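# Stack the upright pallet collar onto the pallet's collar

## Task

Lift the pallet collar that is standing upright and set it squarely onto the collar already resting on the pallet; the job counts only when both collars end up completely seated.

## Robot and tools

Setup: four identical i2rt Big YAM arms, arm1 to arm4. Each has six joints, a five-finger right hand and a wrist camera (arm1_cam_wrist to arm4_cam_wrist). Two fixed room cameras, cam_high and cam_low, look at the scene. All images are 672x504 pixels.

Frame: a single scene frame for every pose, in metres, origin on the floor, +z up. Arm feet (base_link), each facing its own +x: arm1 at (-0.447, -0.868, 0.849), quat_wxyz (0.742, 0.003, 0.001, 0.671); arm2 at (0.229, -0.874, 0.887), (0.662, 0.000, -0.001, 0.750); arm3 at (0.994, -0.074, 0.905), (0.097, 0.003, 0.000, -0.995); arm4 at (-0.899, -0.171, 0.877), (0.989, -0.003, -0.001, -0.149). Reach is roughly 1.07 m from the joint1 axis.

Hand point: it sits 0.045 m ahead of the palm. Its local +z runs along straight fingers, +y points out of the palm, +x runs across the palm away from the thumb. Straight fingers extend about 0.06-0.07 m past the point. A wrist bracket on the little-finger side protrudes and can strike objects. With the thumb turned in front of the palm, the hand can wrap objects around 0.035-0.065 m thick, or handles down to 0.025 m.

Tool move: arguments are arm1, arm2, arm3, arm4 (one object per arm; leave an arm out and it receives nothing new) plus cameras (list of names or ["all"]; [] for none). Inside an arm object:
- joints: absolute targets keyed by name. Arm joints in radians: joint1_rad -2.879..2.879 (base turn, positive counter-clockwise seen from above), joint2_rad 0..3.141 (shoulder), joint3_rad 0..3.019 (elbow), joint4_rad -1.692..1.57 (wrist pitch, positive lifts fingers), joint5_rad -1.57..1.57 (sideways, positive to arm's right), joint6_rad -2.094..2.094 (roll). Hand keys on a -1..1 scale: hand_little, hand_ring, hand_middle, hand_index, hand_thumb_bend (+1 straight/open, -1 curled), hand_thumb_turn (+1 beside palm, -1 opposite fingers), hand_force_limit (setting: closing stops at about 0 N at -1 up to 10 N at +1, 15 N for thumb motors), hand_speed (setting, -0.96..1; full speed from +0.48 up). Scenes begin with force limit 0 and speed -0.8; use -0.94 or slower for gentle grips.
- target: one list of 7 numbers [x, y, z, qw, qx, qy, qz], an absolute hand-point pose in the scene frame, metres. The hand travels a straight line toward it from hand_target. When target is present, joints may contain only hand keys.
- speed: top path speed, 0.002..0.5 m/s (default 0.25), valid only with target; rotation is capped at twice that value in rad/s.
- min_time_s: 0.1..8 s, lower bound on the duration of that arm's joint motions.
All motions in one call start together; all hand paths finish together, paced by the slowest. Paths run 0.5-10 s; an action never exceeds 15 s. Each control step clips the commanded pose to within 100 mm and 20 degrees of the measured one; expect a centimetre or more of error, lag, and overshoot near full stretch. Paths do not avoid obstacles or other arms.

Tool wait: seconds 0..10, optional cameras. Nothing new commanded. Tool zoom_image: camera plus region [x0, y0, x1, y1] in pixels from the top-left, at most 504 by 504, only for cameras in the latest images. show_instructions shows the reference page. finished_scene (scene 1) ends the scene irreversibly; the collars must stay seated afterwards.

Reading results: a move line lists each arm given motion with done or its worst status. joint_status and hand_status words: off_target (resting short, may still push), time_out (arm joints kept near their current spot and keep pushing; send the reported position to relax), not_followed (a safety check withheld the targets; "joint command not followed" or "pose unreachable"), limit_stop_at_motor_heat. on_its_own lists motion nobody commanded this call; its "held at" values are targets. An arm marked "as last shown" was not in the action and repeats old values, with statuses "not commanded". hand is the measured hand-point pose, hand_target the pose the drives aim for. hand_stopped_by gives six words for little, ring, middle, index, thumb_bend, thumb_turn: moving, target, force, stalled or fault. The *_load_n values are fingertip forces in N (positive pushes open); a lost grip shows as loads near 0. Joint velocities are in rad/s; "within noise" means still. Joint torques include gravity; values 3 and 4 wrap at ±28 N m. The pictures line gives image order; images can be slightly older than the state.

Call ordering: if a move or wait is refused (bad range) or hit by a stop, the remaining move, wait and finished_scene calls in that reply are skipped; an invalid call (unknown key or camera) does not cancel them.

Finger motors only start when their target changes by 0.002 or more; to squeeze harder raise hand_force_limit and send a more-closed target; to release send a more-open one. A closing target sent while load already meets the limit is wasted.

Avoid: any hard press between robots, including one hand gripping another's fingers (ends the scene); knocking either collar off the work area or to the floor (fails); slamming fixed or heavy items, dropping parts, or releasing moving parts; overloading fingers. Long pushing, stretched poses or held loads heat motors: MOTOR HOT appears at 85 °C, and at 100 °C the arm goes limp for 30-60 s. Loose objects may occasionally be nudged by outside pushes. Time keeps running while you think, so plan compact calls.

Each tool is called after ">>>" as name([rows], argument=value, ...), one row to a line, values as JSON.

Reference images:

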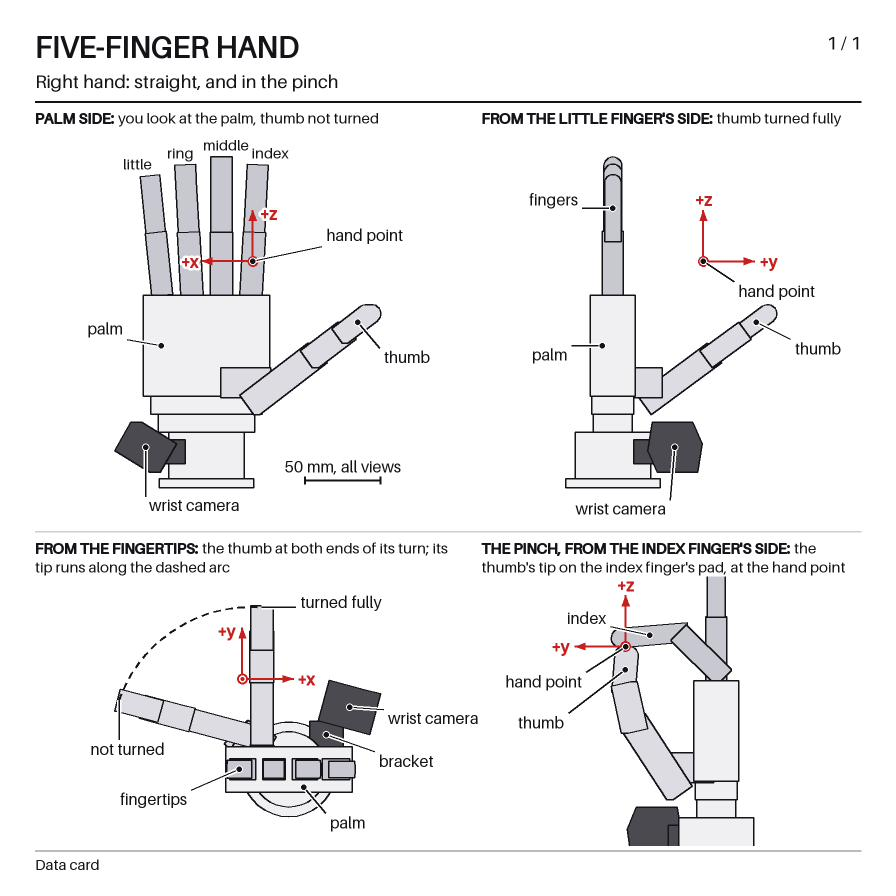

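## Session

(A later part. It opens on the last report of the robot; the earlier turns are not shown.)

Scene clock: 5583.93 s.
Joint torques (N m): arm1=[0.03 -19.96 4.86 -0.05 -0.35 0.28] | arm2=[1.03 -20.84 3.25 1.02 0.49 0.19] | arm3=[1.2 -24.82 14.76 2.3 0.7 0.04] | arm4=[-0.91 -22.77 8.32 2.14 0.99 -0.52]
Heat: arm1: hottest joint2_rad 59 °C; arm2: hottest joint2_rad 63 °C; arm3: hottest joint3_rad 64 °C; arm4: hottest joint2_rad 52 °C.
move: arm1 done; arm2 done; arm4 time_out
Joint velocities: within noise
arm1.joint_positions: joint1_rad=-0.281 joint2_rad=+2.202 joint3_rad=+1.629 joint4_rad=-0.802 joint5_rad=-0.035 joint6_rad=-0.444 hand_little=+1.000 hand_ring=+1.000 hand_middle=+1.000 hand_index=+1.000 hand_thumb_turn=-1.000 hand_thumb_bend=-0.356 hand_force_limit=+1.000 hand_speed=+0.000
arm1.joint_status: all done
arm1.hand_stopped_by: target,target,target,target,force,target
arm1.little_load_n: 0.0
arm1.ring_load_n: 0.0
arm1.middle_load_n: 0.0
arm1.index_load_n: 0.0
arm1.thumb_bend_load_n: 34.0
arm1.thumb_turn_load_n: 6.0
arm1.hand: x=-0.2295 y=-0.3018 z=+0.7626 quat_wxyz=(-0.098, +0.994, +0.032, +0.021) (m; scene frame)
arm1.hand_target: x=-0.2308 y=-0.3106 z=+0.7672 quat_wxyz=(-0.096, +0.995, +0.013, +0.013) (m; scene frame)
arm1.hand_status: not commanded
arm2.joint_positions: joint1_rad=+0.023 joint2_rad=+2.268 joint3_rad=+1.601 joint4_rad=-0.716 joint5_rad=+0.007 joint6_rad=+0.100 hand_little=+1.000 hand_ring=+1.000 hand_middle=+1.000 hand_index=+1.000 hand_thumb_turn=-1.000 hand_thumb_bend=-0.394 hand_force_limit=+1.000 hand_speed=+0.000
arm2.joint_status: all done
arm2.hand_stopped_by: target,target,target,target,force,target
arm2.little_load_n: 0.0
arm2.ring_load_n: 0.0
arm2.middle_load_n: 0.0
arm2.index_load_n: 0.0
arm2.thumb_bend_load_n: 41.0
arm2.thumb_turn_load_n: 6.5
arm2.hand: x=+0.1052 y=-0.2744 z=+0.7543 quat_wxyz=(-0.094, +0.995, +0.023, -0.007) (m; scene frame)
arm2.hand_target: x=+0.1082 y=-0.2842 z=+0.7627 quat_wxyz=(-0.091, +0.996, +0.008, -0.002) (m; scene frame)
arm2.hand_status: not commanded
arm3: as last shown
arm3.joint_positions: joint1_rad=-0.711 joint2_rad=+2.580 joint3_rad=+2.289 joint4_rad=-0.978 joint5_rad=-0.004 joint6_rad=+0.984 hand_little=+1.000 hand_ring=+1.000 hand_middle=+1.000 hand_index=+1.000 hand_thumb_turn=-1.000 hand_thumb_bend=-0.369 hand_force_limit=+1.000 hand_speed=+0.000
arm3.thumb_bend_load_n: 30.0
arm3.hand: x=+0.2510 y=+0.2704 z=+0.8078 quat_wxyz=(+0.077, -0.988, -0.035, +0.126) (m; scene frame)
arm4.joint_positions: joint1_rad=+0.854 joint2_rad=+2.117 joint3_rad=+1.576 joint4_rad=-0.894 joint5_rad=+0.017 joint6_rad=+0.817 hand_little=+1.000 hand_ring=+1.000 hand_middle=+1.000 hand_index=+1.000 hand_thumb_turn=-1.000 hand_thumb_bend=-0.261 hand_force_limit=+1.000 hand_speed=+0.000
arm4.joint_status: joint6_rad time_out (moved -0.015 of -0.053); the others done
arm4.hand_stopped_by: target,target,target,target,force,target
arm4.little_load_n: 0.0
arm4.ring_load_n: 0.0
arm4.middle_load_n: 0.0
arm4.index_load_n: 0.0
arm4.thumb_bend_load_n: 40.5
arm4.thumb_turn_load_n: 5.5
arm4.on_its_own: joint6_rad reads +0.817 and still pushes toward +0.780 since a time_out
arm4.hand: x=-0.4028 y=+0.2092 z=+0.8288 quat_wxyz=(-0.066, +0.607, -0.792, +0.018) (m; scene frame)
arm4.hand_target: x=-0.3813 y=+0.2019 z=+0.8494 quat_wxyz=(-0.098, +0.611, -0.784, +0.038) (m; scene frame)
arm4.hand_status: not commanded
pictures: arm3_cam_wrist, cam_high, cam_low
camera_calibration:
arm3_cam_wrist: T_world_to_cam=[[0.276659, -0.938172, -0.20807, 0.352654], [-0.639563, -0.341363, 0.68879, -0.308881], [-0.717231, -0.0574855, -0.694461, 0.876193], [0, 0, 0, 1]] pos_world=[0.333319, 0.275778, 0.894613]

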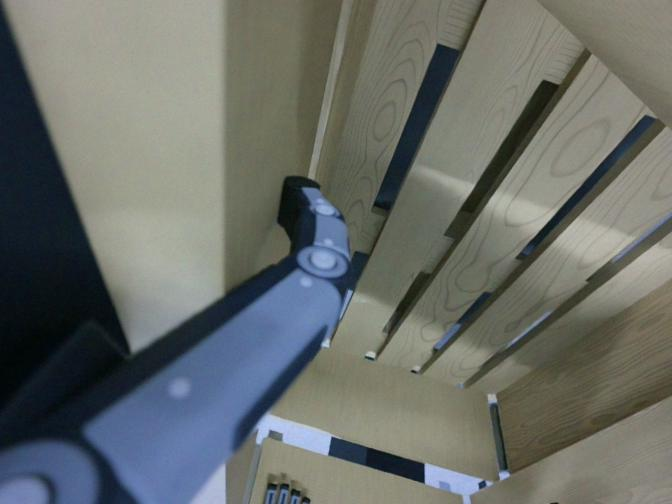

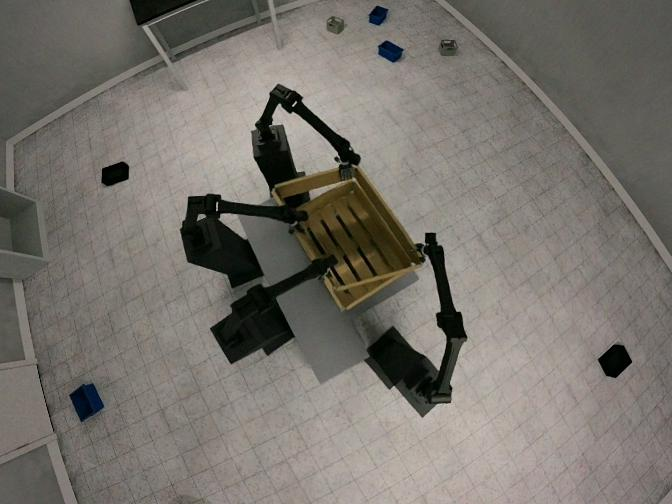

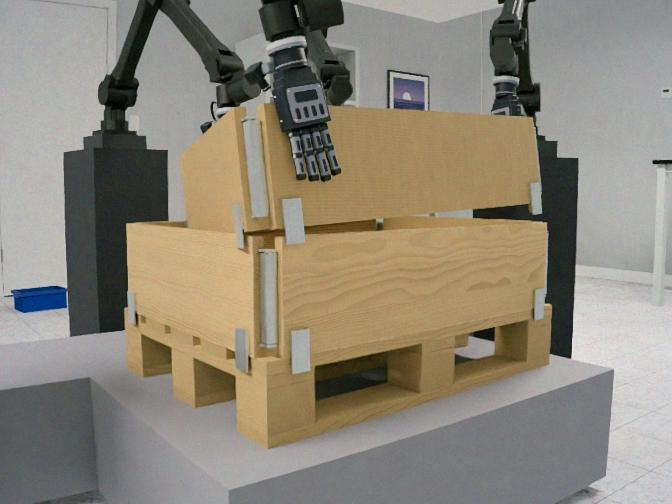

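>>> move(arm1={"joints":{"joint1_rad":-0.277,"joint2_rad":2.206,"joint3_rad":1.645,"joint4_rad":-0.820,"joint5_rad":-0.020,"joint6_rad":-0.432},"min_time_s":4}, arm2={"joints":{"joint1_rad":0.022,"joint2_rad":2.266,"joint3_rad":1.622,"joint4_rad":-0.740,"joint5_rad":0.012,"joint6_rad":0.105},"min_time_s":4}, arm3={"joints":{"joint1_rad":-0.714,"joint2_rad":2.578,"joint3_rad":2.360,"joint4_rad":-0.964,"joint5_rad":-0.004,"joint6_rad":0.973},"min_time_s":4}, arm4={"joints":{"joint1_rad":0.852,"joint2_rad":2.122,"joint3_rad":1.579,"joint4_rad":-0.840,"joint5_rad":0.064,"joint6_rad":0.796},"min_time_s":4}, cameras=["cam_low","cam_high","arm3_cam_wrist","arm4_cam_wrist"])

>>> zoom_image(camera="cam_low", region=[220, 180, 320, 260])

>>> zoom_image(camera="cam_low", region=[470, 150, 560, 240])

>>> zoom_image(camera="arm3_cam_wrist", region=[280, 0, 420, 200])

>>> zoom_image(camera="cam_high", region=[350, 165, 420, 225])

Scene clock: 5641.17 s.
Joint torques (N m): arm1=[1.2 -18.14 7.76 -0.47 0.1 0.1] | arm2=[1.03 -18.55 7.47 0.38 0.23 -0.01] | arm3=[1.26 -23.41 14.95 1.66 0.28 -0.16] | arm4=[0.21 -19.49 8.4 2.93 1.42 -0.37]
Heat: arm1: hottest joint2_rad 56 °C; arm2: hottest joint2_rad 61 °C; arm3: hottest joint3_rad 62 °C; arm4: hottest joint2_rad 54 °C.
move: arm1 done; arm2 done; arm3 done; arm4 time_out
Joint velocities: within noise
arm1.joint_positions: joint1_rad=-0.281 joint2_rad=+2.203 joint3_rad=+1.633 joint4_rad=-0.802 joint5_rad=-0.022 joint6_rad=-0.444 hand_little=+1.000 hand_ring=+1.000 hand_middle=+1.000 hand_index=+1.000 hand_thumb_turn=-1.000 hand_thumb_bend=-0.356 hand_force_limit=+1.000 hand_speed=+0.000
arm1.joint_status: all done
arm1.hand_stopped_by: target,target,target,target,force,target
arm1.little_load_n: 0.0
arm1.ring_load_n: 0.0
arm1.middle_load_n: 0.0
arm1.index_load_n: 0.0
arm1.thumb_bend_load_n: 30.5
arm1.thumb_turn_load_n: 6.0
arm1.hand: x=-0.2265 y=-0.3014 z=+0.7631 quat_wxyz=(-0.097, +0.994, +0.032, +0.027) (m; scene frame)
arm1.hand_target: x=-0.2291 y=-0.2999 z=+0.7654 quat_wxyz=(-0.093, +0.995, +0.028, +0.026) (m; scene frame)
arm1.hand_status: not commanded
arm2.joint_positions: joint1_rad=+0.023 joint2_rad=+2.268 joint3_rad=+1.604 joint4_rad=-0.718 joint5_rad=+0.006 joint6_rad=+0.099 hand_little=+1.000 hand_ring=+1.000 hand_middle=+1.000 hand_index=+1.000 hand_thumb_turn=-1.000 hand_thumb_bend=-0.394 hand_force_limit=+1.000 hand_speed=+0.000
arm2.joint_status: all done
arm2.hand_stopped_by: target,target,target,target,force,target
arm2.little_load_n: -0.5
arm2.ring_load_n: 0.0
arm2.middle_load_n: 0.0
arm2.index_load_n: 0.0
arm2.thumb_bend_load_n: 40.5
arm2.thumb_turn_load_n: 6.5
arm2.hand: x=+0.1050 y=-0.2736 z=+0.7552 quat_wxyz=(-0.094, +0.995, +0.024, -0.008) (m; scene frame)
arm2.hand_target: x=+0.1057 y=-0.2697 z=+0.7614 quat_wxyz=(-0.094, +0.995, +0.020, -0.005) (m; scene frame)
arm2.hand_status: not commanded
arm3.joint_positions: joint1_rad=-0.711 joint2_rad=+2.583 joint3_rad=+2.291 joint4_rad=-0.983 joint5_rad=-0.015 joint6_rad=+0.981 hand_little=+1.000 hand_ring=+1.000 hand_middle=+1.000 hand_index=+1.000 hand_thumb_turn=-1.000 hand_thumb_bend=-0.369 hand_force_limit=+1.000 hand_speed=+0.000
arm3.joint_status: all done
arm3.hand_stopped_by: target,target,target,target,force,target
arm3.little_load_n: 0.0
arm3.ring_load_n: 0.0
arm3.middle_load_n: 0.0
arm3.index_load_n: 0.0
arm3.thumb_bend_load_n: 25.5
arm3.thumb_turn_load_n: 2.5
arm3.hand: x=+0.2510 y=+0.2680 z=+0.8074 quat_wxyz=(+0.071, -0.989, -0.037, +0.127) (m; scene frame)
arm3.hand_target: x=+0.2271 y=+0.2868 z=+0.8426 quat_wxyz=(+0.101, -0.981, -0.039, +0.162) (m; scene frame)
arm3.hand_status: not commanded
arm4.joint_positions: joint1_rad=+0.854 joint2_rad=+2.117 joint3_rad=+1.576 joint4_rad=-0.891 joint5_rad=+0.024 joint6_rad=+0.817 hand_little=+1.000 hand_ring=+1.000 hand_middle=+1.000 hand_index=+1.000 hand_thumb_turn=-1.000 hand_thumb_bend=-0.261 hand_force_limit=+1.000 hand_speed=+0.000
arm4.joint_status: joint5_rad time_out (moved +0.007 of +0.047); the others done
arm4.hand_stopped_by: target,target,target,target,force,target
arm4.little_load_n: 0.0
arm4.ring_load_n: 0.0
arm4.middle_load_n: -0.5
arm4.index_load_n: 0.0
arm4.thumb_bend_load_n: 43.0
arm4.thumb_turn_load_n: 7.0
arm4.on_its_own: joint5_rad reads +0.024 and still pushes toward +0.064 since a time_out
arm4.hand: x=-0.4015 y=+0.2085 z=+0.8284 quat_wxyz=(-0.067, +0.607, -0.792, +0.022) (m; scene frame)
arm4.hand_target: x=-0.3851 y=+0.2072 z=+0.8251 quat_wxyz=(-0.089, +0.611, -0.785, +0.045) (m; scene frame)
arm4.hand_status: not commanded
pictures: arm3_cam_wrist, arm4_cam_wrist, cam_high, cam_low
camera_calibration:
arm3_cam_wrist: T_world_to_cam=[[0.282169, -0.938604, -0.198503, 0.341372], [-0.637063, -0.338024, 0.692741, -0.314148], [-0.717308, -0.0690106, -0.69333, 0.878109], [0, 0, 0, 1]] pos_world=[0.333418, 0.274822, 0.894206]
arm4_cam_wrist: T_world_to_cam=[[-0.990737, -0.0125655, -0.135208, -0.287697], [-0.08538, 0.831907, 0.548307, -0.664207], [0.105591, 0.554773, -0.825274, 0.730829], [0, 0, 0, 1]] pos_world=[-0.418911, 0.143499, 0.928425]

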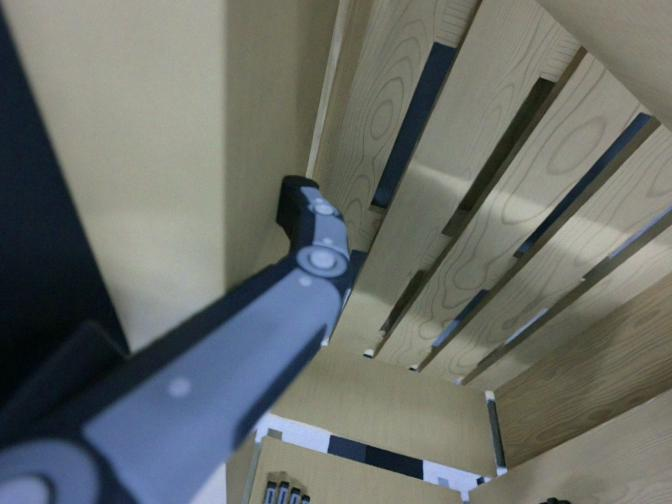

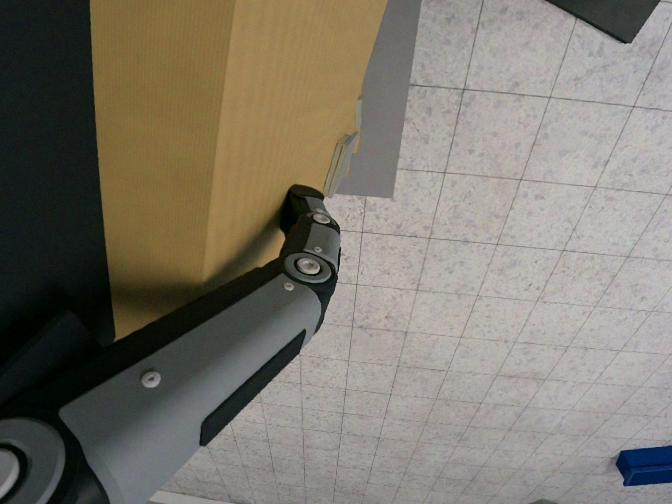

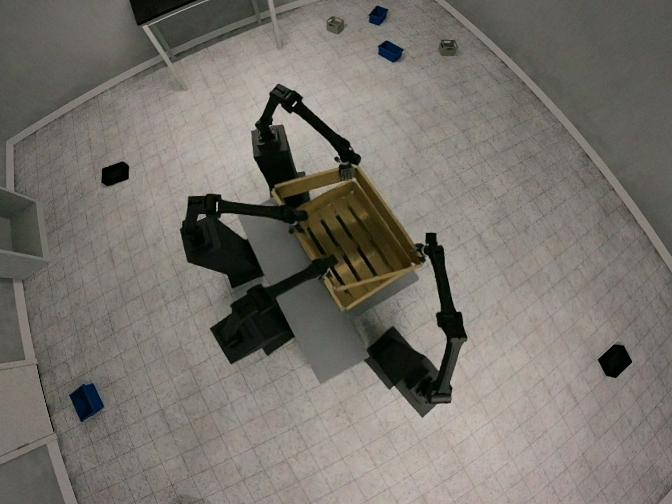

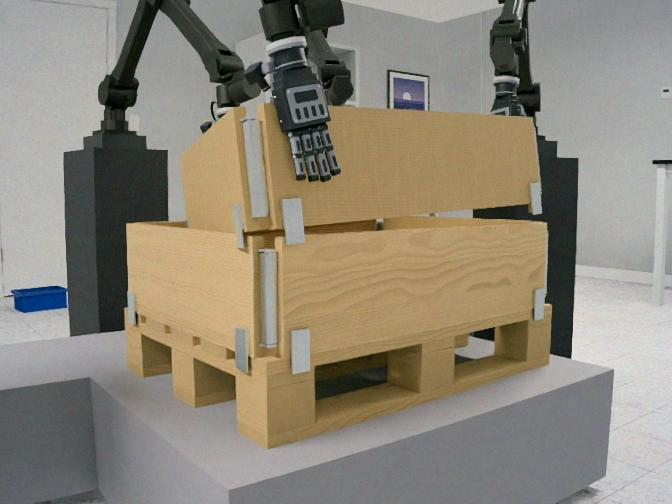

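Scaled by 5.040 from the camera's 672x504 image, which has a finer 960x720 frame.

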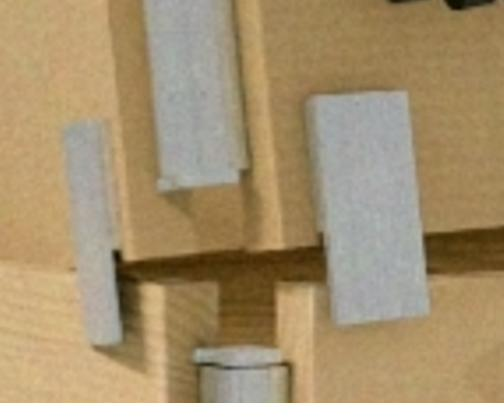

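Scaled by 5.600 from the camera's 672x504 image, which has a finer 960x720 frame.

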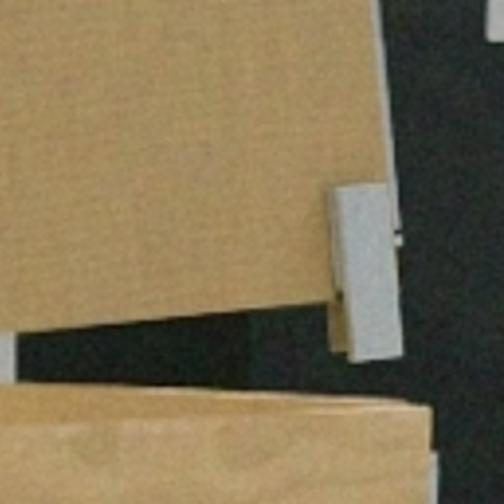

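Scaled by 2.520 from the camera's 672x504 image, which has a finer 960x720 frame.

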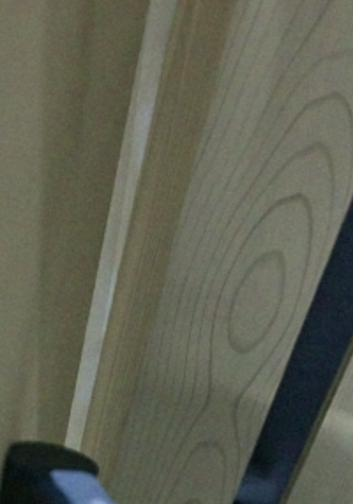

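Scaled by 7.200 from the camera's 672x504 image, which has a finer 960x720 frame.

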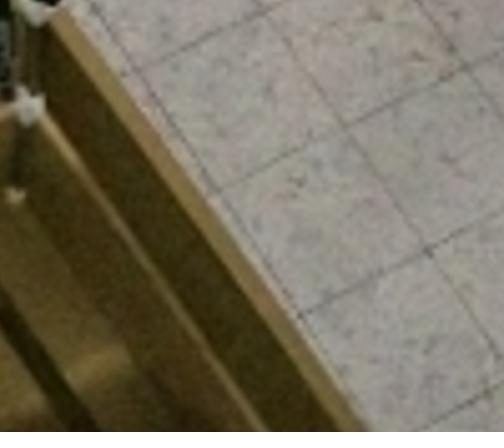

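>>> move(arm1={"joints":{"joint1_rad":-0.277,"joint2_rad":2.220,"joint3_rad":1.652,"joint4_rad":-0.825,"joint5_rad":-0.020,"joint6_rad":-0.432},"min_time_s":4}, arm2={"joints":{"joint1_rad":0.022,"joint2_rad":2.283,"joint3_rad":1.630,"joint4_rad":-0.750,"joint5_rad":0.012,"joint6_rad":0.105},"min_time_s":4}, arm3={"joints":{"joint1_rad":-0.714,"joint2_rad":2.600,"joint3_rad":2.365,"joint4_rad":-0.975,"joint5_rad":-0.010,"joint6_rad":0.973},"min_time_s":4}, arm4={"joints":{"joint1_rad":0.854,"joint2_rad":2.148,"joint3_rad":1.568,"joint4_rad":-0.830,"joint5_rad":0.064,"joint6_rad":0.800},"min_time_s":4}, cameras=["cam_low","cam_high","arm3_cam_wrist","arm4_cam_wrist"])

>>> zoom_image(camera="cam_low", region=[220, 180, 320, 260])

>>> zoom_image(camera="cam_low", region=[470, 150, 560, 240])

>>> zoom_image(camera="arm3_cam_wrist", region=[280, 0, 420, 200])

Scene clock: 5660.87 s.
Joint torques (N m): arm1=[1.14 -17.38 7.66 -0.47 -0.02 0.09] | arm2=[1.08 -17.55 7.53 0.4 0.23 -0.01] | arm3=[1.2 -21.83 14.31 1.59 0.29 -0.14] | arm4=[0.15 -17.79 7.8 3 1.37 -0.33]
Heat: arm1: hottest joint2_rad 55 °C; arm2: hottest joint2_rad 60 °C; arm3: hottest joint3_rad 62 °C; arm4: hottest joint2_rad 53 °C.
move: arm1 done; arm2 done; arm3 done; arm4 time_out
Joint velocities: within noise
arm1.joint_positions: joint1_rad=-0.281 joint2_rad=+2.207 joint3_rad=+1.640 joint4_rad=-0.808 joint5_rad=-0.018 joint6_rad=-0.442 hand_little=+1.000 hand_ring=+1.000 hand_middle=+1.000 hand_index=+1.000 hand_thumb_turn=-1.000 hand_thumb_bend=-0.356 hand_force_limit=+1.000 hand_speed=+0.000
arm1.joint_status: all done
arm1.hand_stopped_by: target,target,target,target,force,target
arm1.little_load_n: 0.0
arm1.ring_load_n: 0.0
arm1.middle_load_n: 0.0
arm1.index_load_n: 0.0
arm1.thumb_bend_load_n: 30.5
arm1.thumb_turn_load_n: 5.5
arm1.hand: x=-0.2257 y=-0.3005 z=+0.7633 quat_wxyz=(-0.095, +0.995, +0.031, +0.029) (m; scene frame)
arm1.hand_target: x=-0.2292 y=-0.3011 z=+0.7594 quat_wxyz=(-0.087, +0.996, +0.027, +0.023) (m; scene frame)
arm1.hand_status: not commanded
arm2.joint_positions: joint1_rad=+0.023 joint2_rad=+2.270 joint3_rad=+1.613 joint4_rad=-0.729 joint5_rad=+0.006 joint6_rad=+0.099 hand_little=+1.000 hand_ring=+1.000 hand_middle=+1.000 hand_index=+1.000 hand_thumb_turn=-1.000 hand_thumb_bend=-0.394 hand_force_limit=+1.000 hand_speed=+0.000
arm2.joint_status: all done
arm2.hand_stopped_by: target,target,target,target,force,target
arm2.little_load_n: 0.0
arm2.ring_load_n: 0.0
arm2.middle_load_n: 0.0
arm2.index_load_n: 0.0
arm2.thumb_bend_load_n: 41.0
arm2.thumb_turn_load_n: 6.0
arm2.hand: x=+0.1049 y=-0.2729 z=+0.7564 quat_wxyz=(-0.092, +0.995, +0.024, -0.008) (m; scene frame)
arm2.hand_target: x=+0.1061 y=-0.2727 z=+0.7539 quat_wxyz=(-0.084, +0.996, +0.020, -0.004) (m; scene frame)
arm2.hand_status: not commanded
arm3.joint_positions: joint1_rad=-0.711 joint2_rad=+2.591 joint3_rad=+2.304 joint4_rad=-0.993 joint5_rad=-0.021 joint6_rad=+0.981 hand_little=+1.000 hand_ring=+1.000 hand_middle=+1.000 hand_index=+1.000 hand_thumb_turn=-1.000 hand_thumb_bend=-0.369 hand_force_limit=+1.000 hand_speed=+0.000
arm3.joint_status: all done
arm3.hand_stopped_by: target,target,target,target,force,target
arm3.little_load_n: 0.0
arm3.ring_load_n: 0.0
arm3.middle_load_n: 0.0
arm3.index_load_n: 0.0
arm3.thumb_bend_load_n: 24.5
arm3.thumb_turn_load_n: 2.0
arm3.hand: x=+0.2502 y=+0.2672 z=+0.8061 quat_wxyz=(+0.068, -0.989, -0.038, +0.126) (m; scene frame)
arm3.hand_target: x=+0.2316 y=+0.2830 z=+0.8263 quat_wxyz=(+0.091, -0.983, -0.040, +0.152) (m; scene frame)
arm3.hand_status: not commanded
arm4.joint_positions: joint1_rad=+0.857 joint2_rad=+2.121 joint3_rad=+1.573 joint4_rad=-0.882 joint5_rad=+0.025 joint6_rad=+0.817 hand_little=+1.000 hand_ring=+1.000 hand_middle=+1.000 hand_index=+1.000 hand_thumb_turn=-1.000 hand_thumb_bend=-0.261 hand_force_limit=+1.000 hand_speed=+0.000
arm4.joint_status: joint5_rad time_out (moved +0.002 of +0.040); the others done
arm4.hand_stopped_by: target,target,target,target,force,target
arm4.little_load_n: 0.0
arm4.ring_load_n: 0.0
arm4.middle_load_n: 0.0
arm4.index_load_n: 0.0
arm4.thumb_bend_load_n: 42.5
arm4.thumb_turn_load_n: 5.5
arm4.on_its_own: joint5_rad reads +0.025 and still pushes toward +0.064 since a time_out
arm4.hand: x=-0.4025 y=+0.2094 z=+0.8246 quat_wxyz=(-0.067, +0.608, -0.791, +0.022) (m; scene frame)
arm4.hand_target: x=-0.3919 y=+0.2044 z=+0.8059 quat_wxyz=(-0.076, +0.612, -0.786, +0.043) (m; scene frame)
arm4.hand_status: not commanded
pictures: arm3_cam_wrist, arm4_cam_wrist, cam_high, cam_low
camera_calibration:
arm3_cam_wrist: T_world_to_cam=[[0.284039, -0.939545, -0.19125, 0.334503], [-0.637617, -0.33406, 0.694153, -0.316151], [-0.716077, -0.0752219, -0.693956, 0.87841], [0, 0, 0, 1]] pos_world=[0.332414, 0.274743, 0.893009]
arm4_cam_wrist: T_world_to_cam=[[-0.990505, -0.0151958, -0.136634, -0.287277], [-0.0882829, 0.832175, 0.547441, -0.663543], [0.105385, 0.554305, -0.825615, 0.727612], [0, 0, 0, 1]] pos_world=[-0.419808, 0.144499, 0.924726]

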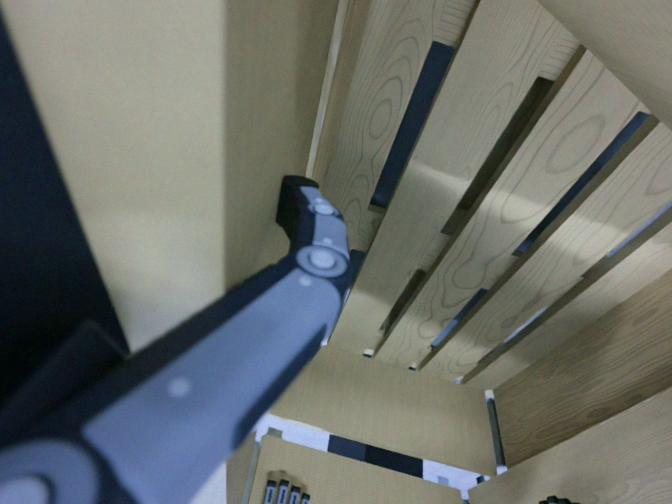

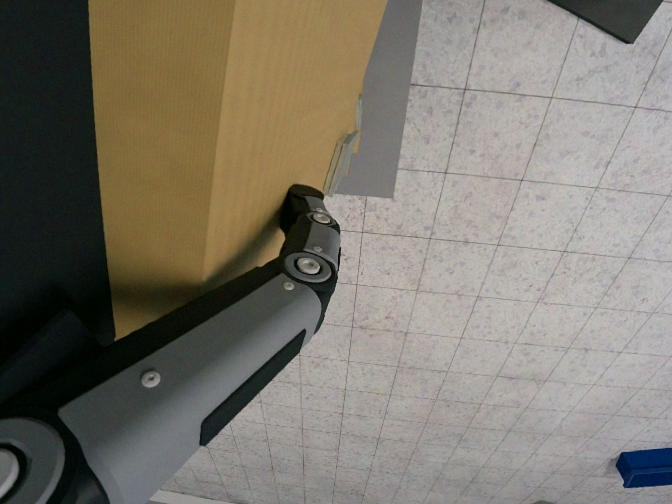

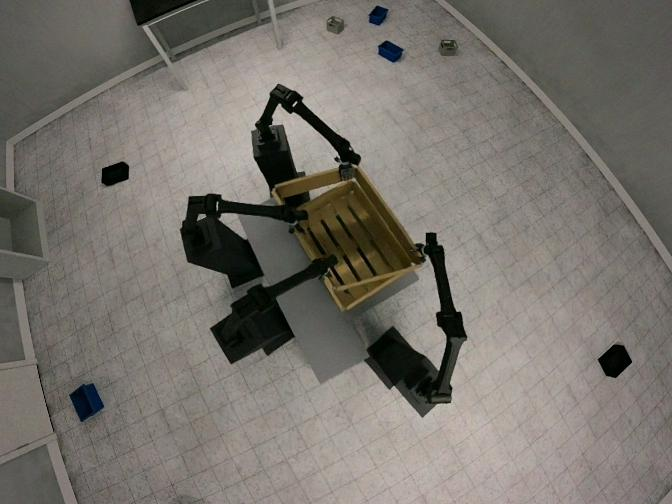

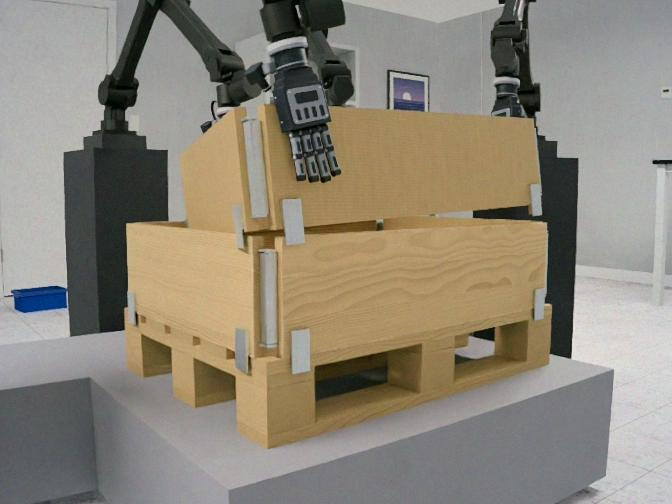

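Scaled by 5.040 from the camera's 672x504 image, which has a finer 960x720 frame.

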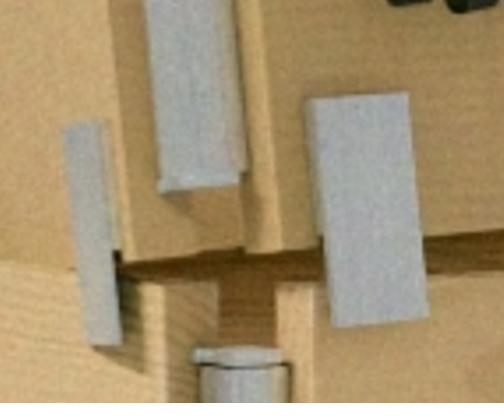

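Scaled by 5.600 from the camera's 672x504 image, which has a finer 960x720 frame.

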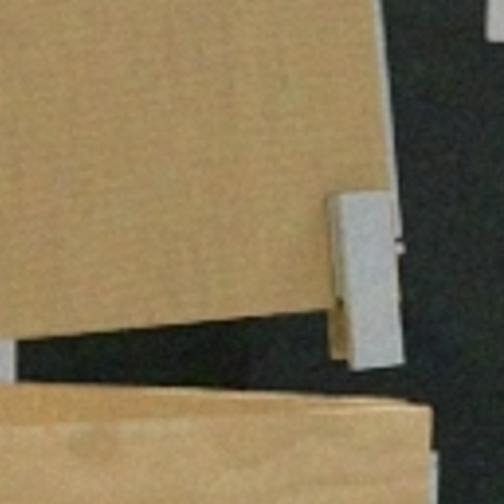

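Scaled by 2.520 from the camera's 672x504 image, which has a finer 960x720 frame.

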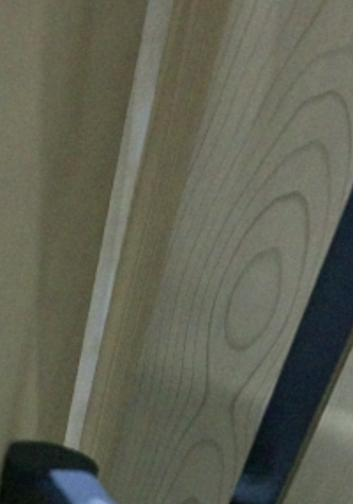

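>>> move(arm1={"joints":{"joint1_rad":-0.277,"joint2_rad":2.228,"joint3_rad":1.660,"joint4_rad":-0.832,"joint5_rad":-0.018,"joint6_rad":-0.432},"min_time_s":4}, arm2={"joints":{"joint1_rad":0.023,"joint2_rad":2.292,"joint3_rad":1.640,"joint4_rad":-0.762,"joint5_rad":0.012,"joint6_rad":0.105},"min_time_s":4}, arm3={"joints":{"joint1_rad":-0.714,"joint2_rad":2.622,"joint3_rad":2.372,"joint4_rad":-0.990,"joint5_rad":-0.015,"joint6_rad":0.973},"min_time_s":4}, arm4={"joints":{"joint1_rad":0.857,"joint2_rad":2.172,"joint3_rad":1.558,"joint4_rad":-0.820,"joint5_rad":0.060,"joint6_rad":0.805},"min_time_s":4}, cameras=["cam_low","arm4_cam_wrist","arm3_cam_wrist","cam_high"])

>>> zoom_image(camera="cam_low", region=[220, 180, 320, 260])

>>> zoom_image(camera="cam_low", region=[470, 150, 560, 240])

>>> zoom_image(camera="arm4_cam_wrist", region=[300, 50, 420, 220])

Scene clock: 5676.10 s.
Joint torques (N m): arm1=[0.97 -17.14 7.65 -0.4 -0.13 0.07] | arm2=[1.03 -17.08 7.38 0.46 0.25 0] | arm3=[1.08 -21.48 13.3 1.4 0.23 -0.17] | arm4=[0.09 -16.44 7.16 3.04 1.23 -0.28]
Heat: arm1: hottest joint2_rad 56 °C; arm2: hottest joint2_rad 60 °C; arm3: hottest joint3_rad 60 °C; arm4: hottest joint2_rad 51 °C.
move: arm1 done; arm2 done; arm3 done; arm4 time_out
Joint velocities: within noise
arm1.joint_positions: joint1_rad=-0.278 joint2_rad=+2.210 joint3_rad=+1.649 joint4_rad=-0.817 joint5_rad=-0.013 joint6_rad=-0.441 hand_little=+1.000 hand_ring=+1.000 hand_middle=+1.000 hand_index=+1.000 hand_thumb_turn=-1.000 hand_thumb_bend=-0.356 hand_force_limit=+1.000 hand_speed=+0.000
arm1.joint_status: all done
arm1.hand_stopped_by: target,target,target,target,force,target
arm1.little_load_n: 0.0
arm1.ring_load_n: 0.0
arm1.middle_load_n: 0.0
arm1.index_load_n: 0.0
arm1.thumb_bend_load_n: 31.5
arm1.thumb_turn_load_n: 5.5
arm1.hand: x=-0.2261 y=-0.2992 z=+0.7640 quat_wxyz=(-0.093, +0.995, +0.032, +0.030) (m; scene frame)
arm1.hand_target: x=-0.2293 y=-0.3008 z=+0.7572 quat_wxyz=(-0.084, +0.996, +0.028, +0.023) (m; scene frame)
arm1.hand_status: not commanded
arm2.joint_positions: joint1_rad=+0.023 joint2_rad=+2.273 joint3_rad=+1.625 joint4_rad=-0.742 joint5_rad=+0.006 joint6_rad=+0.099 hand_little=+1.000 hand_ring=+1.000 hand_middle=+1.000 hand_index=+1.000 hand_thumb_turn=-1.000 hand_thumb_bend=-0.394 hand_force_limit=+1.000 hand_speed=+0.000
arm2.joint_status: all done
arm2.hand_stopped_by: target,target,target,target,force,target
arm2.little_load_n: 0.0
arm2.ring_load_n: 0.0
arm2.middle_load_n: 0.0
arm2.index_load_n: 0.0
arm2.thumb_bend_load_n: 41.5
arm2.thumb_turn_load_n: 5.5
arm2.hand: x=+0.1044 y=-0.2713 z=+0.7582 quat_wxyz=(-0.090, +0.996, +0.024, -0.007) (m; scene frame)
arm2.hand_target: x=+0.1056 y=-0.2736 z=+0.7514 quat_wxyz=(-0.079, +0.997, +0.021, -0.003) (m; scene frame)
arm2.hand_status: not commanded
arm3.joint_positions: joint1_rad=-0.712 joint2_rad=+2.602 joint3_rad=+2.321 joint4_rad=-1.004 joint5_rad=-0.025 joint6_rad=+0.981 hand_little=+1.000 hand_ring=+1.000 hand_middle=+1.000 hand_index=+1.000 hand_thumb_turn=-1.000 hand_thumb_bend=-0.369 hand_force_limit=+1.000 hand_speed=+0.000
arm3.joint_status: all done
arm3.hand_stopped_by: target,target,target,target,force,target
arm3.little_load_n: 0.0
arm3.ring_load_n: 0.0
arm3.middle_load_n: 0.0
arm3.index_load_n: 0.0
arm3.thumb_bend_load_n: 26.5
arm3.thumb_turn_load_n: 1.5
arm3.hand: x=+0.2496 y=+0.2678 z=+0.8046 quat_wxyz=(+0.065, -0.989, -0.038, +0.125) (m; scene frame)
arm3.hand_target: x=+0.2364 y=+0.2790 z=+0.8108 quat_wxyz=(+0.081, -0.986, -0.040, +0.141) (m; scene frame)
arm3.hand_status: not commanded
arm4.joint_positions: joint1_rad=+0.860 joint2_rad=+2.129 joint3_rad=+1.570 joint4_rad=-0.873 joint5_rad=+0.026 joint6_rad=+0.817 hand_little=+1.000 hand_ring=+1.000 hand_middle=+1.000 hand_index=+1.000 hand_thumb_turn=-1.000 hand_thumb_bend=-0.261 hand_force_limit=+1.000 hand_speed=+0.000
arm4.joint_status: joint5_rad time_out (moved +0.000 of +0.035); the others done
arm4.hand_stopped_by: target,target,target,target,force,target
arm4.little_load_n: 0.0
arm4.ring_load_n: 0.0
arm4.middle_load_n: 0.0
arm4.index_load_n: 0.0
arm4.thumb_bend_load_n: 40.5
arm4.thumb_turn_load_n: 3.0
arm4.on_its_own: joint5_rad reads +0.026 and still pushes toward +0.060 since a time_out
arm4.hand: x=-0.4037 y=+0.2111 z=+0.8194 quat_wxyz=(-0.067, +0.609, -0.790, +0.022) (m; scene frame)
arm4.hand_target: x=-0.3993 y=+0.2028 z=+0.7882 quat_wxyz=(-0.064, +0.612, -0.788, +0.040) (m; scene frame)
arm4.hand_status: not commanded
pictures: arm3_cam_wrist, arm4_cam_wrist, cam_high, cam_low
camera_calibration:
arm3_cam_wrist: T_world_to_cam=[[0.284733, -0.940524, -0.185316, 0.330259], [-0.639299, -0.330358, 0.694378, -0.31599], [-0.714299, -0.0792397, -0.69534, 0.878703], [0, 0, 0, 1]] pos_world=[0.331609, 0.275855, 0.891616]
arm4_cam_wrist: T_world_to_cam=[[-0.990473, -0.0185895, -0.136445, -0.288606], [-0.0909738, 0.832164, 0.547017, -0.662938], [0.103376, 0.554218, -0.825927, 0.721938], [0, 0, 0, 1]] pos_world=[-0.420797, 0.146196, 0.919528]

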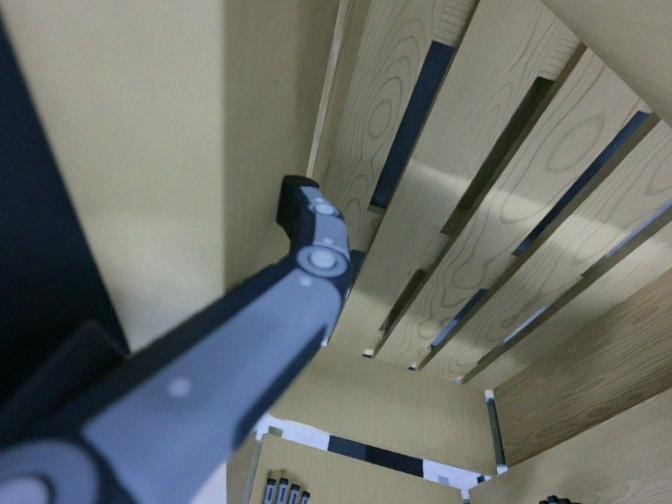

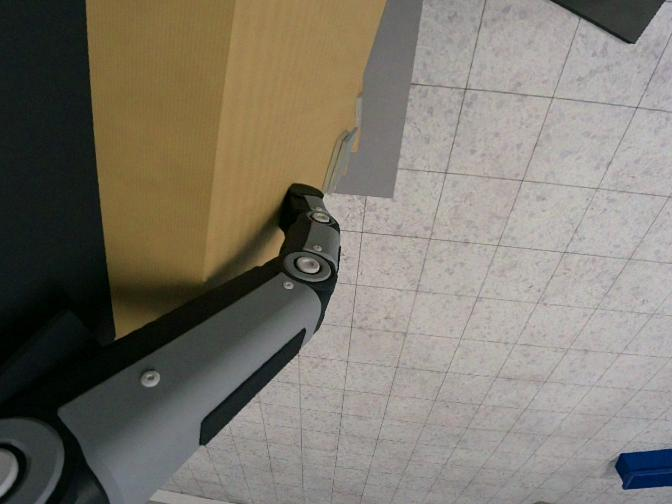

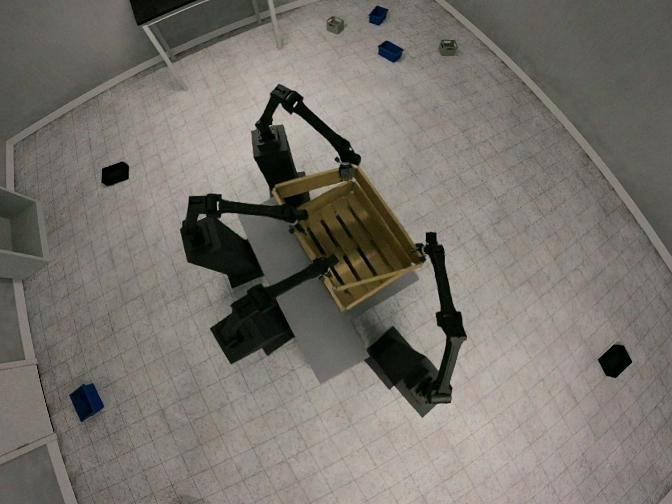

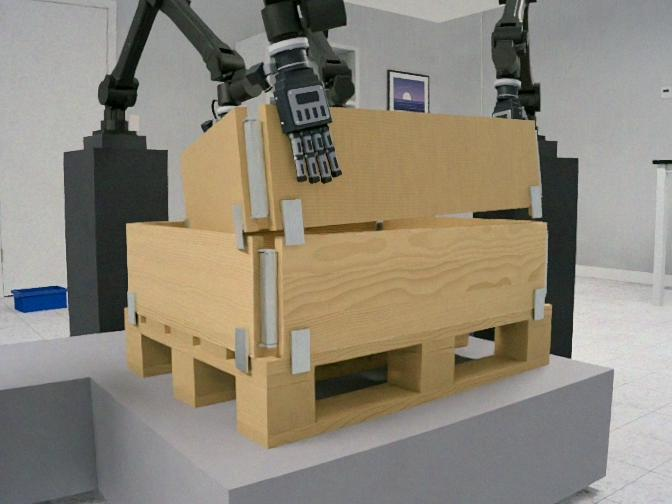

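Scaled by 5.040 from the camera's 672x504 image, which has a finer 960x720 frame.

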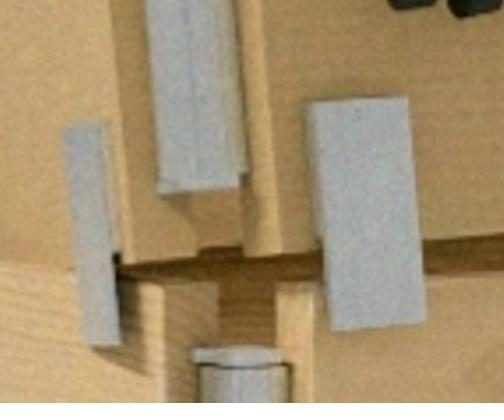

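Scaled by 5.600 from the camera's 672x504 image, which has a finer 960x720 frame.

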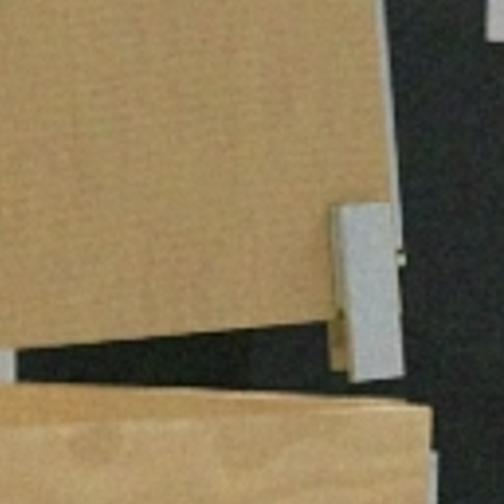

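Scaled by 2.965 from the camera's 672x504 image, which has a finer 960x720 frame.

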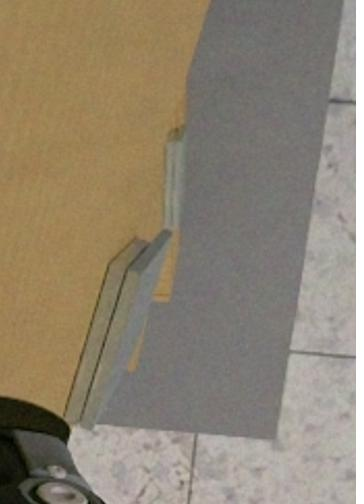

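>>> move(arm1={"joints":{"joint1_rad":-0.276,"joint2_rad":2.232,"joint3_rad":1.666,"joint4_rad":-0.836,"joint5_rad":-0.014,"joint6_rad":-0.436},"min_time_s":4}, arm2={"joints":{"joint1_rad":0.023,"joint2_rad":2.297,"joint3_rad":1.650,"joint4_rad":-0.770,"joint5_rad":0.012,"joint6_rad":0.102},"min_time_s":4}, arm3={"joints":{"joint1_rad":-0.714,"joint2_rad":2.645,"joint3_rad":2.372,"joint4_rad":-0.998,"joint5_rad":-0.018,"joint6_rad":0.975},"min_time_s":4}, arm4={"joints":{"joint1_rad":0.860,"joint2_rad":2.195,"joint3_rad":1.550,"joint4_rad":-0.815,"joint5_rad":0.055,"joint6_rad":0.808},"min_time_s":4}, cameras=["cam_low","arm4_cam_wrist"])

>>> zoom_image(camera="cam_low", region=[220, 180, 320, 260])

>>> zoom_image(camera="cam_low", region=[470, 150, 560, 240])

>>> zoom_image(camera="arm4_cam_wrist", region=[300, 50, 420, 220])

Scene clock: 5710.20 s.
Joint torques (N m): arm1=[0.97 -17.08 7.58 -0.35 -0.15 0.04] | arm2=[1.14 -16.85 7.56 0.54 0.22 -0.03] | arm3=[1.38 -20.66 12.48 1.18 0.28 -0.16] | arm4=[0.15 -15.15 6.48 3 1.08 -0.26]
Heat: arm1: hottest joint2_rad 56 °C; arm2: hottest joint2_rad 56 °C; arm3: hottest joint3_rad 58 °C; arm4: hottest joint2_rad 48 °C.
move: arm1 done; arm2 done; arm3 done; arm4 time_out
Joint velocities: within noise
arm1.joint_positions: joint1_rad=-0.276 joint2_rad=+2.213 joint3_rad=+1.656 joint4_rad=-0.824 joint5_rad=-0.009 joint6_rad=-0.441 hand_little=+1.000 hand_ring=+1.000 hand_middle=+1.000 hand_index=+1.000 hand_thumb_turn=-1.000 hand_thumb_bend=-0.356 hand_force_limit=+1.000 hand_speed=+0.000
arm1.joint_status: all done
arm1.hand_stopped_by: target,target,target,target,force,target
arm1.little_load_n: 0.0
arm1.ring_load_n: 0.0
arm1.middle_load_n: 0.0
arm1.index_load_n: 0.0
arm1.thumb_bend_load_n: 33.5
arm1.thumb_turn_load_n: 5.5
arm1.hand: x=-0.2260 y=-0.2981 z=+0.7649 quat_wxyz=(-0.091, +0.995, +0.032, +0.031) (m; scene frame)
arm1.hand_target: x=-0.2284 y=-0.3002 z=+0.7569 quat_wxyz=(-0.082, +0.996, +0.030, +0.024) (m; scene frame)
arm1.hand_status: not commanded
arm2.joint_positions: joint1_rad=+0.023 joint2_rad=+2.274 joint3_rad=+1.633 joint4_rad=-0.753 joint5_rad=+0.006 joint6_rad=+0.098 hand_little=+1.000 hand_ring=+1.000 hand_middle=+1.000 hand_index=+1.000 hand_thumb_turn=-1.000 hand_thumb_bend=-0.394 hand_force_limit=+1.000 hand_speed=+0.000
arm2.joint_status: all done
arm2.hand_stopped_by: target,target,target,target,force,target
arm2.little_load_n: 0.0
arm2.ring_load_n: 0.0
arm2.middle_load_n: 0.0
arm2.index_load_n: -0.5
arm2.thumb_bend_load_n: 43.0
arm2.thumb_turn_load_n: 5.0
arm2.hand: x=+0.1043 y=-0.2702 z=+0.7603 quat_wxyz=(-0.088, +0.996, +0.024, -0.007) (m; scene frame)
arm2.hand_target: x=+0.1056 y=-0.2721 z=+0.7517 quat_wxyz=(-0.077, +0.997, +0.022, -0.003) (m; scene frame)
arm2.hand_status: not commanded
arm3.joint_positions: joint1_rad=-0.714 joint2_rad=+2.609 joint3_rad=+2.331 joint4_rad=-1.008 joint5_rad=-0.029 joint6_rad=+0.981 hand_little=+1.000 hand_ring=+1.000 hand_middle=+1.000 hand_index=+1.000 hand_thumb_turn=-1.000 hand_thumb_bend=-0.369 hand_force_limit=+1.000 hand_speed=+0.000
arm3.joint_status: all done
arm3.hand_stopped_by: target,target,target,target,force,target
arm3.little_load_n: 0.0
arm3.ring_load_n: 0.0
arm3.middle_load_n: 0.0
arm3.index_load_n: 0.0
arm3.thumb_bend_load_n: 28.0
arm3.thumb_turn_load_n: 1.0
arm3.hand: x=+0.2493 y=+0.2688 z=+0.8030 quat_wxyz=(+0.063, -0.989, -0.037, +0.125) (m; scene frame)
arm3.hand_target: x=+0.2426 y=+0.2750 z=+0.7920 quat_wxyz=(+0.072, -0.988, -0.039, +0.129) (m; scene frame)
arm3.hand_status: not commanded
arm4.joint_positions: joint1_rad=+0.863 joint2_rad=+2.137 joint3_rad=+1.570 joint4_rad=-0.867 joint5_rad=+0.025 joint6_rad=+0.817 hand_little=+1.000 hand_ring=+1.000 hand_middle=+1.000 hand_index=+1.000 hand_thumb_turn=-1.000 hand_thumb_bend=-0.261 hand_force_limit=+1.000 hand_speed=+0.000
arm4.joint_status: joint5_rad time_out (moved -0.001 of +0.029); the others done
arm4.hand_stopped_by: target,target,target,target,force,target
arm4.little_load_n: 0.0
arm4.ring_load_n: 0.0
arm4.middle_load_n: 0.0
arm4.index_load_n: 0.0
arm4.thumb_bend_load_n: 38.0
arm4.thumb_turn_load_n: 2.0
arm4.on_its_own: joint5_rad reads +0.025 and still pushes toward +0.055 since a time_out
arm4.hand: x=-0.4048 y=+0.2126 z=+0.8148 quat_wxyz=(-0.066, +0.610, -0.789, +0.022) (m; scene frame)
arm4.hand_target: x=-0.4076 y=+0.2011 z=+0.7723 quat_wxyz=(-0.051, +0.613, -0.788, +0.036) (m; scene frame)
arm4.hand_status: not commanded
pictures: arm4_cam_wrist, cam_low
camera_calibration:
arm4_cam_wrist: T_world_to_cam=[[-0.990752, -0.0214116, -0.133988, -0.291833], [-0.0919632, 0.832036, 0.547046, -0.662074], [0.0997695, 0.554309, -0.82631, 0.716255], [0, 0, 0, 1]] pos_world=[-0.421481, 0.147594, 0.914931]

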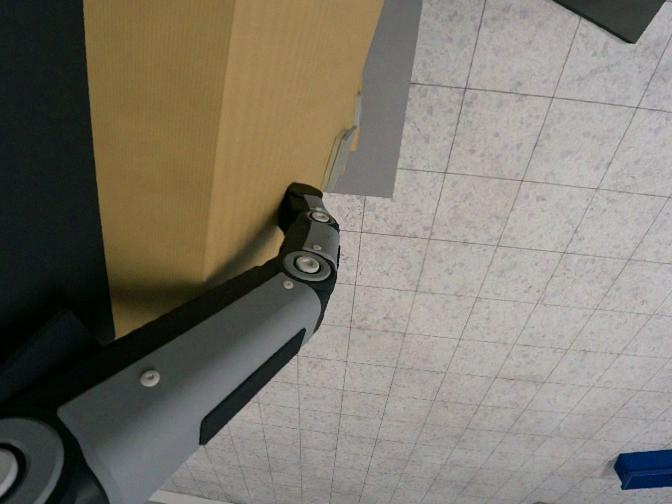

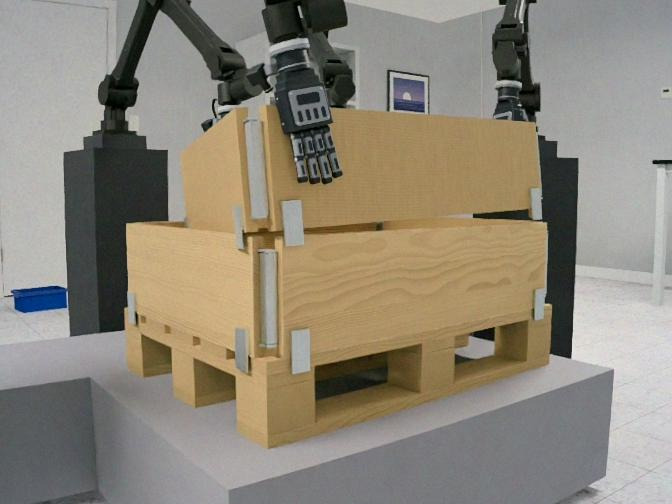

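Scaled by 5.040 from the camera's 672x504 image, which has a finer 960x720 frame.

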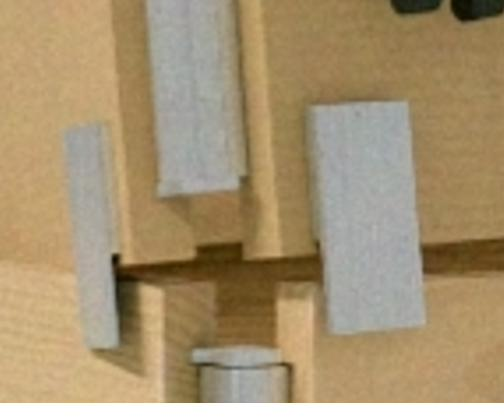

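Scaled by 5.600 from the camera's 672x504 image, which has a finer 960x720 frame.

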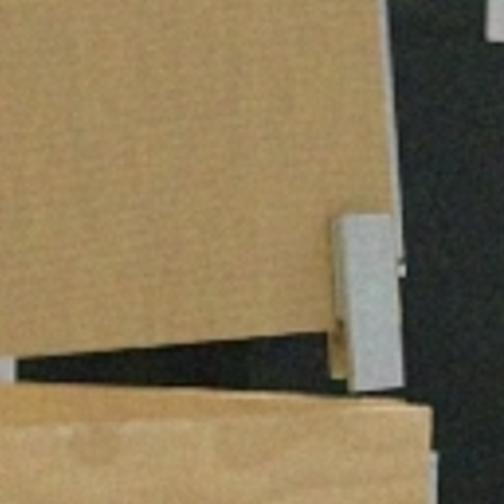

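Scaled by 2.965 from the camera's 672x504 image, which has a finer 960x720 frame.

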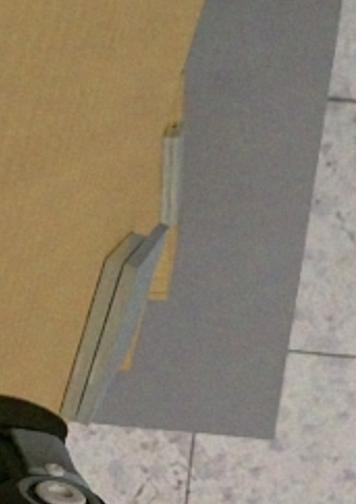

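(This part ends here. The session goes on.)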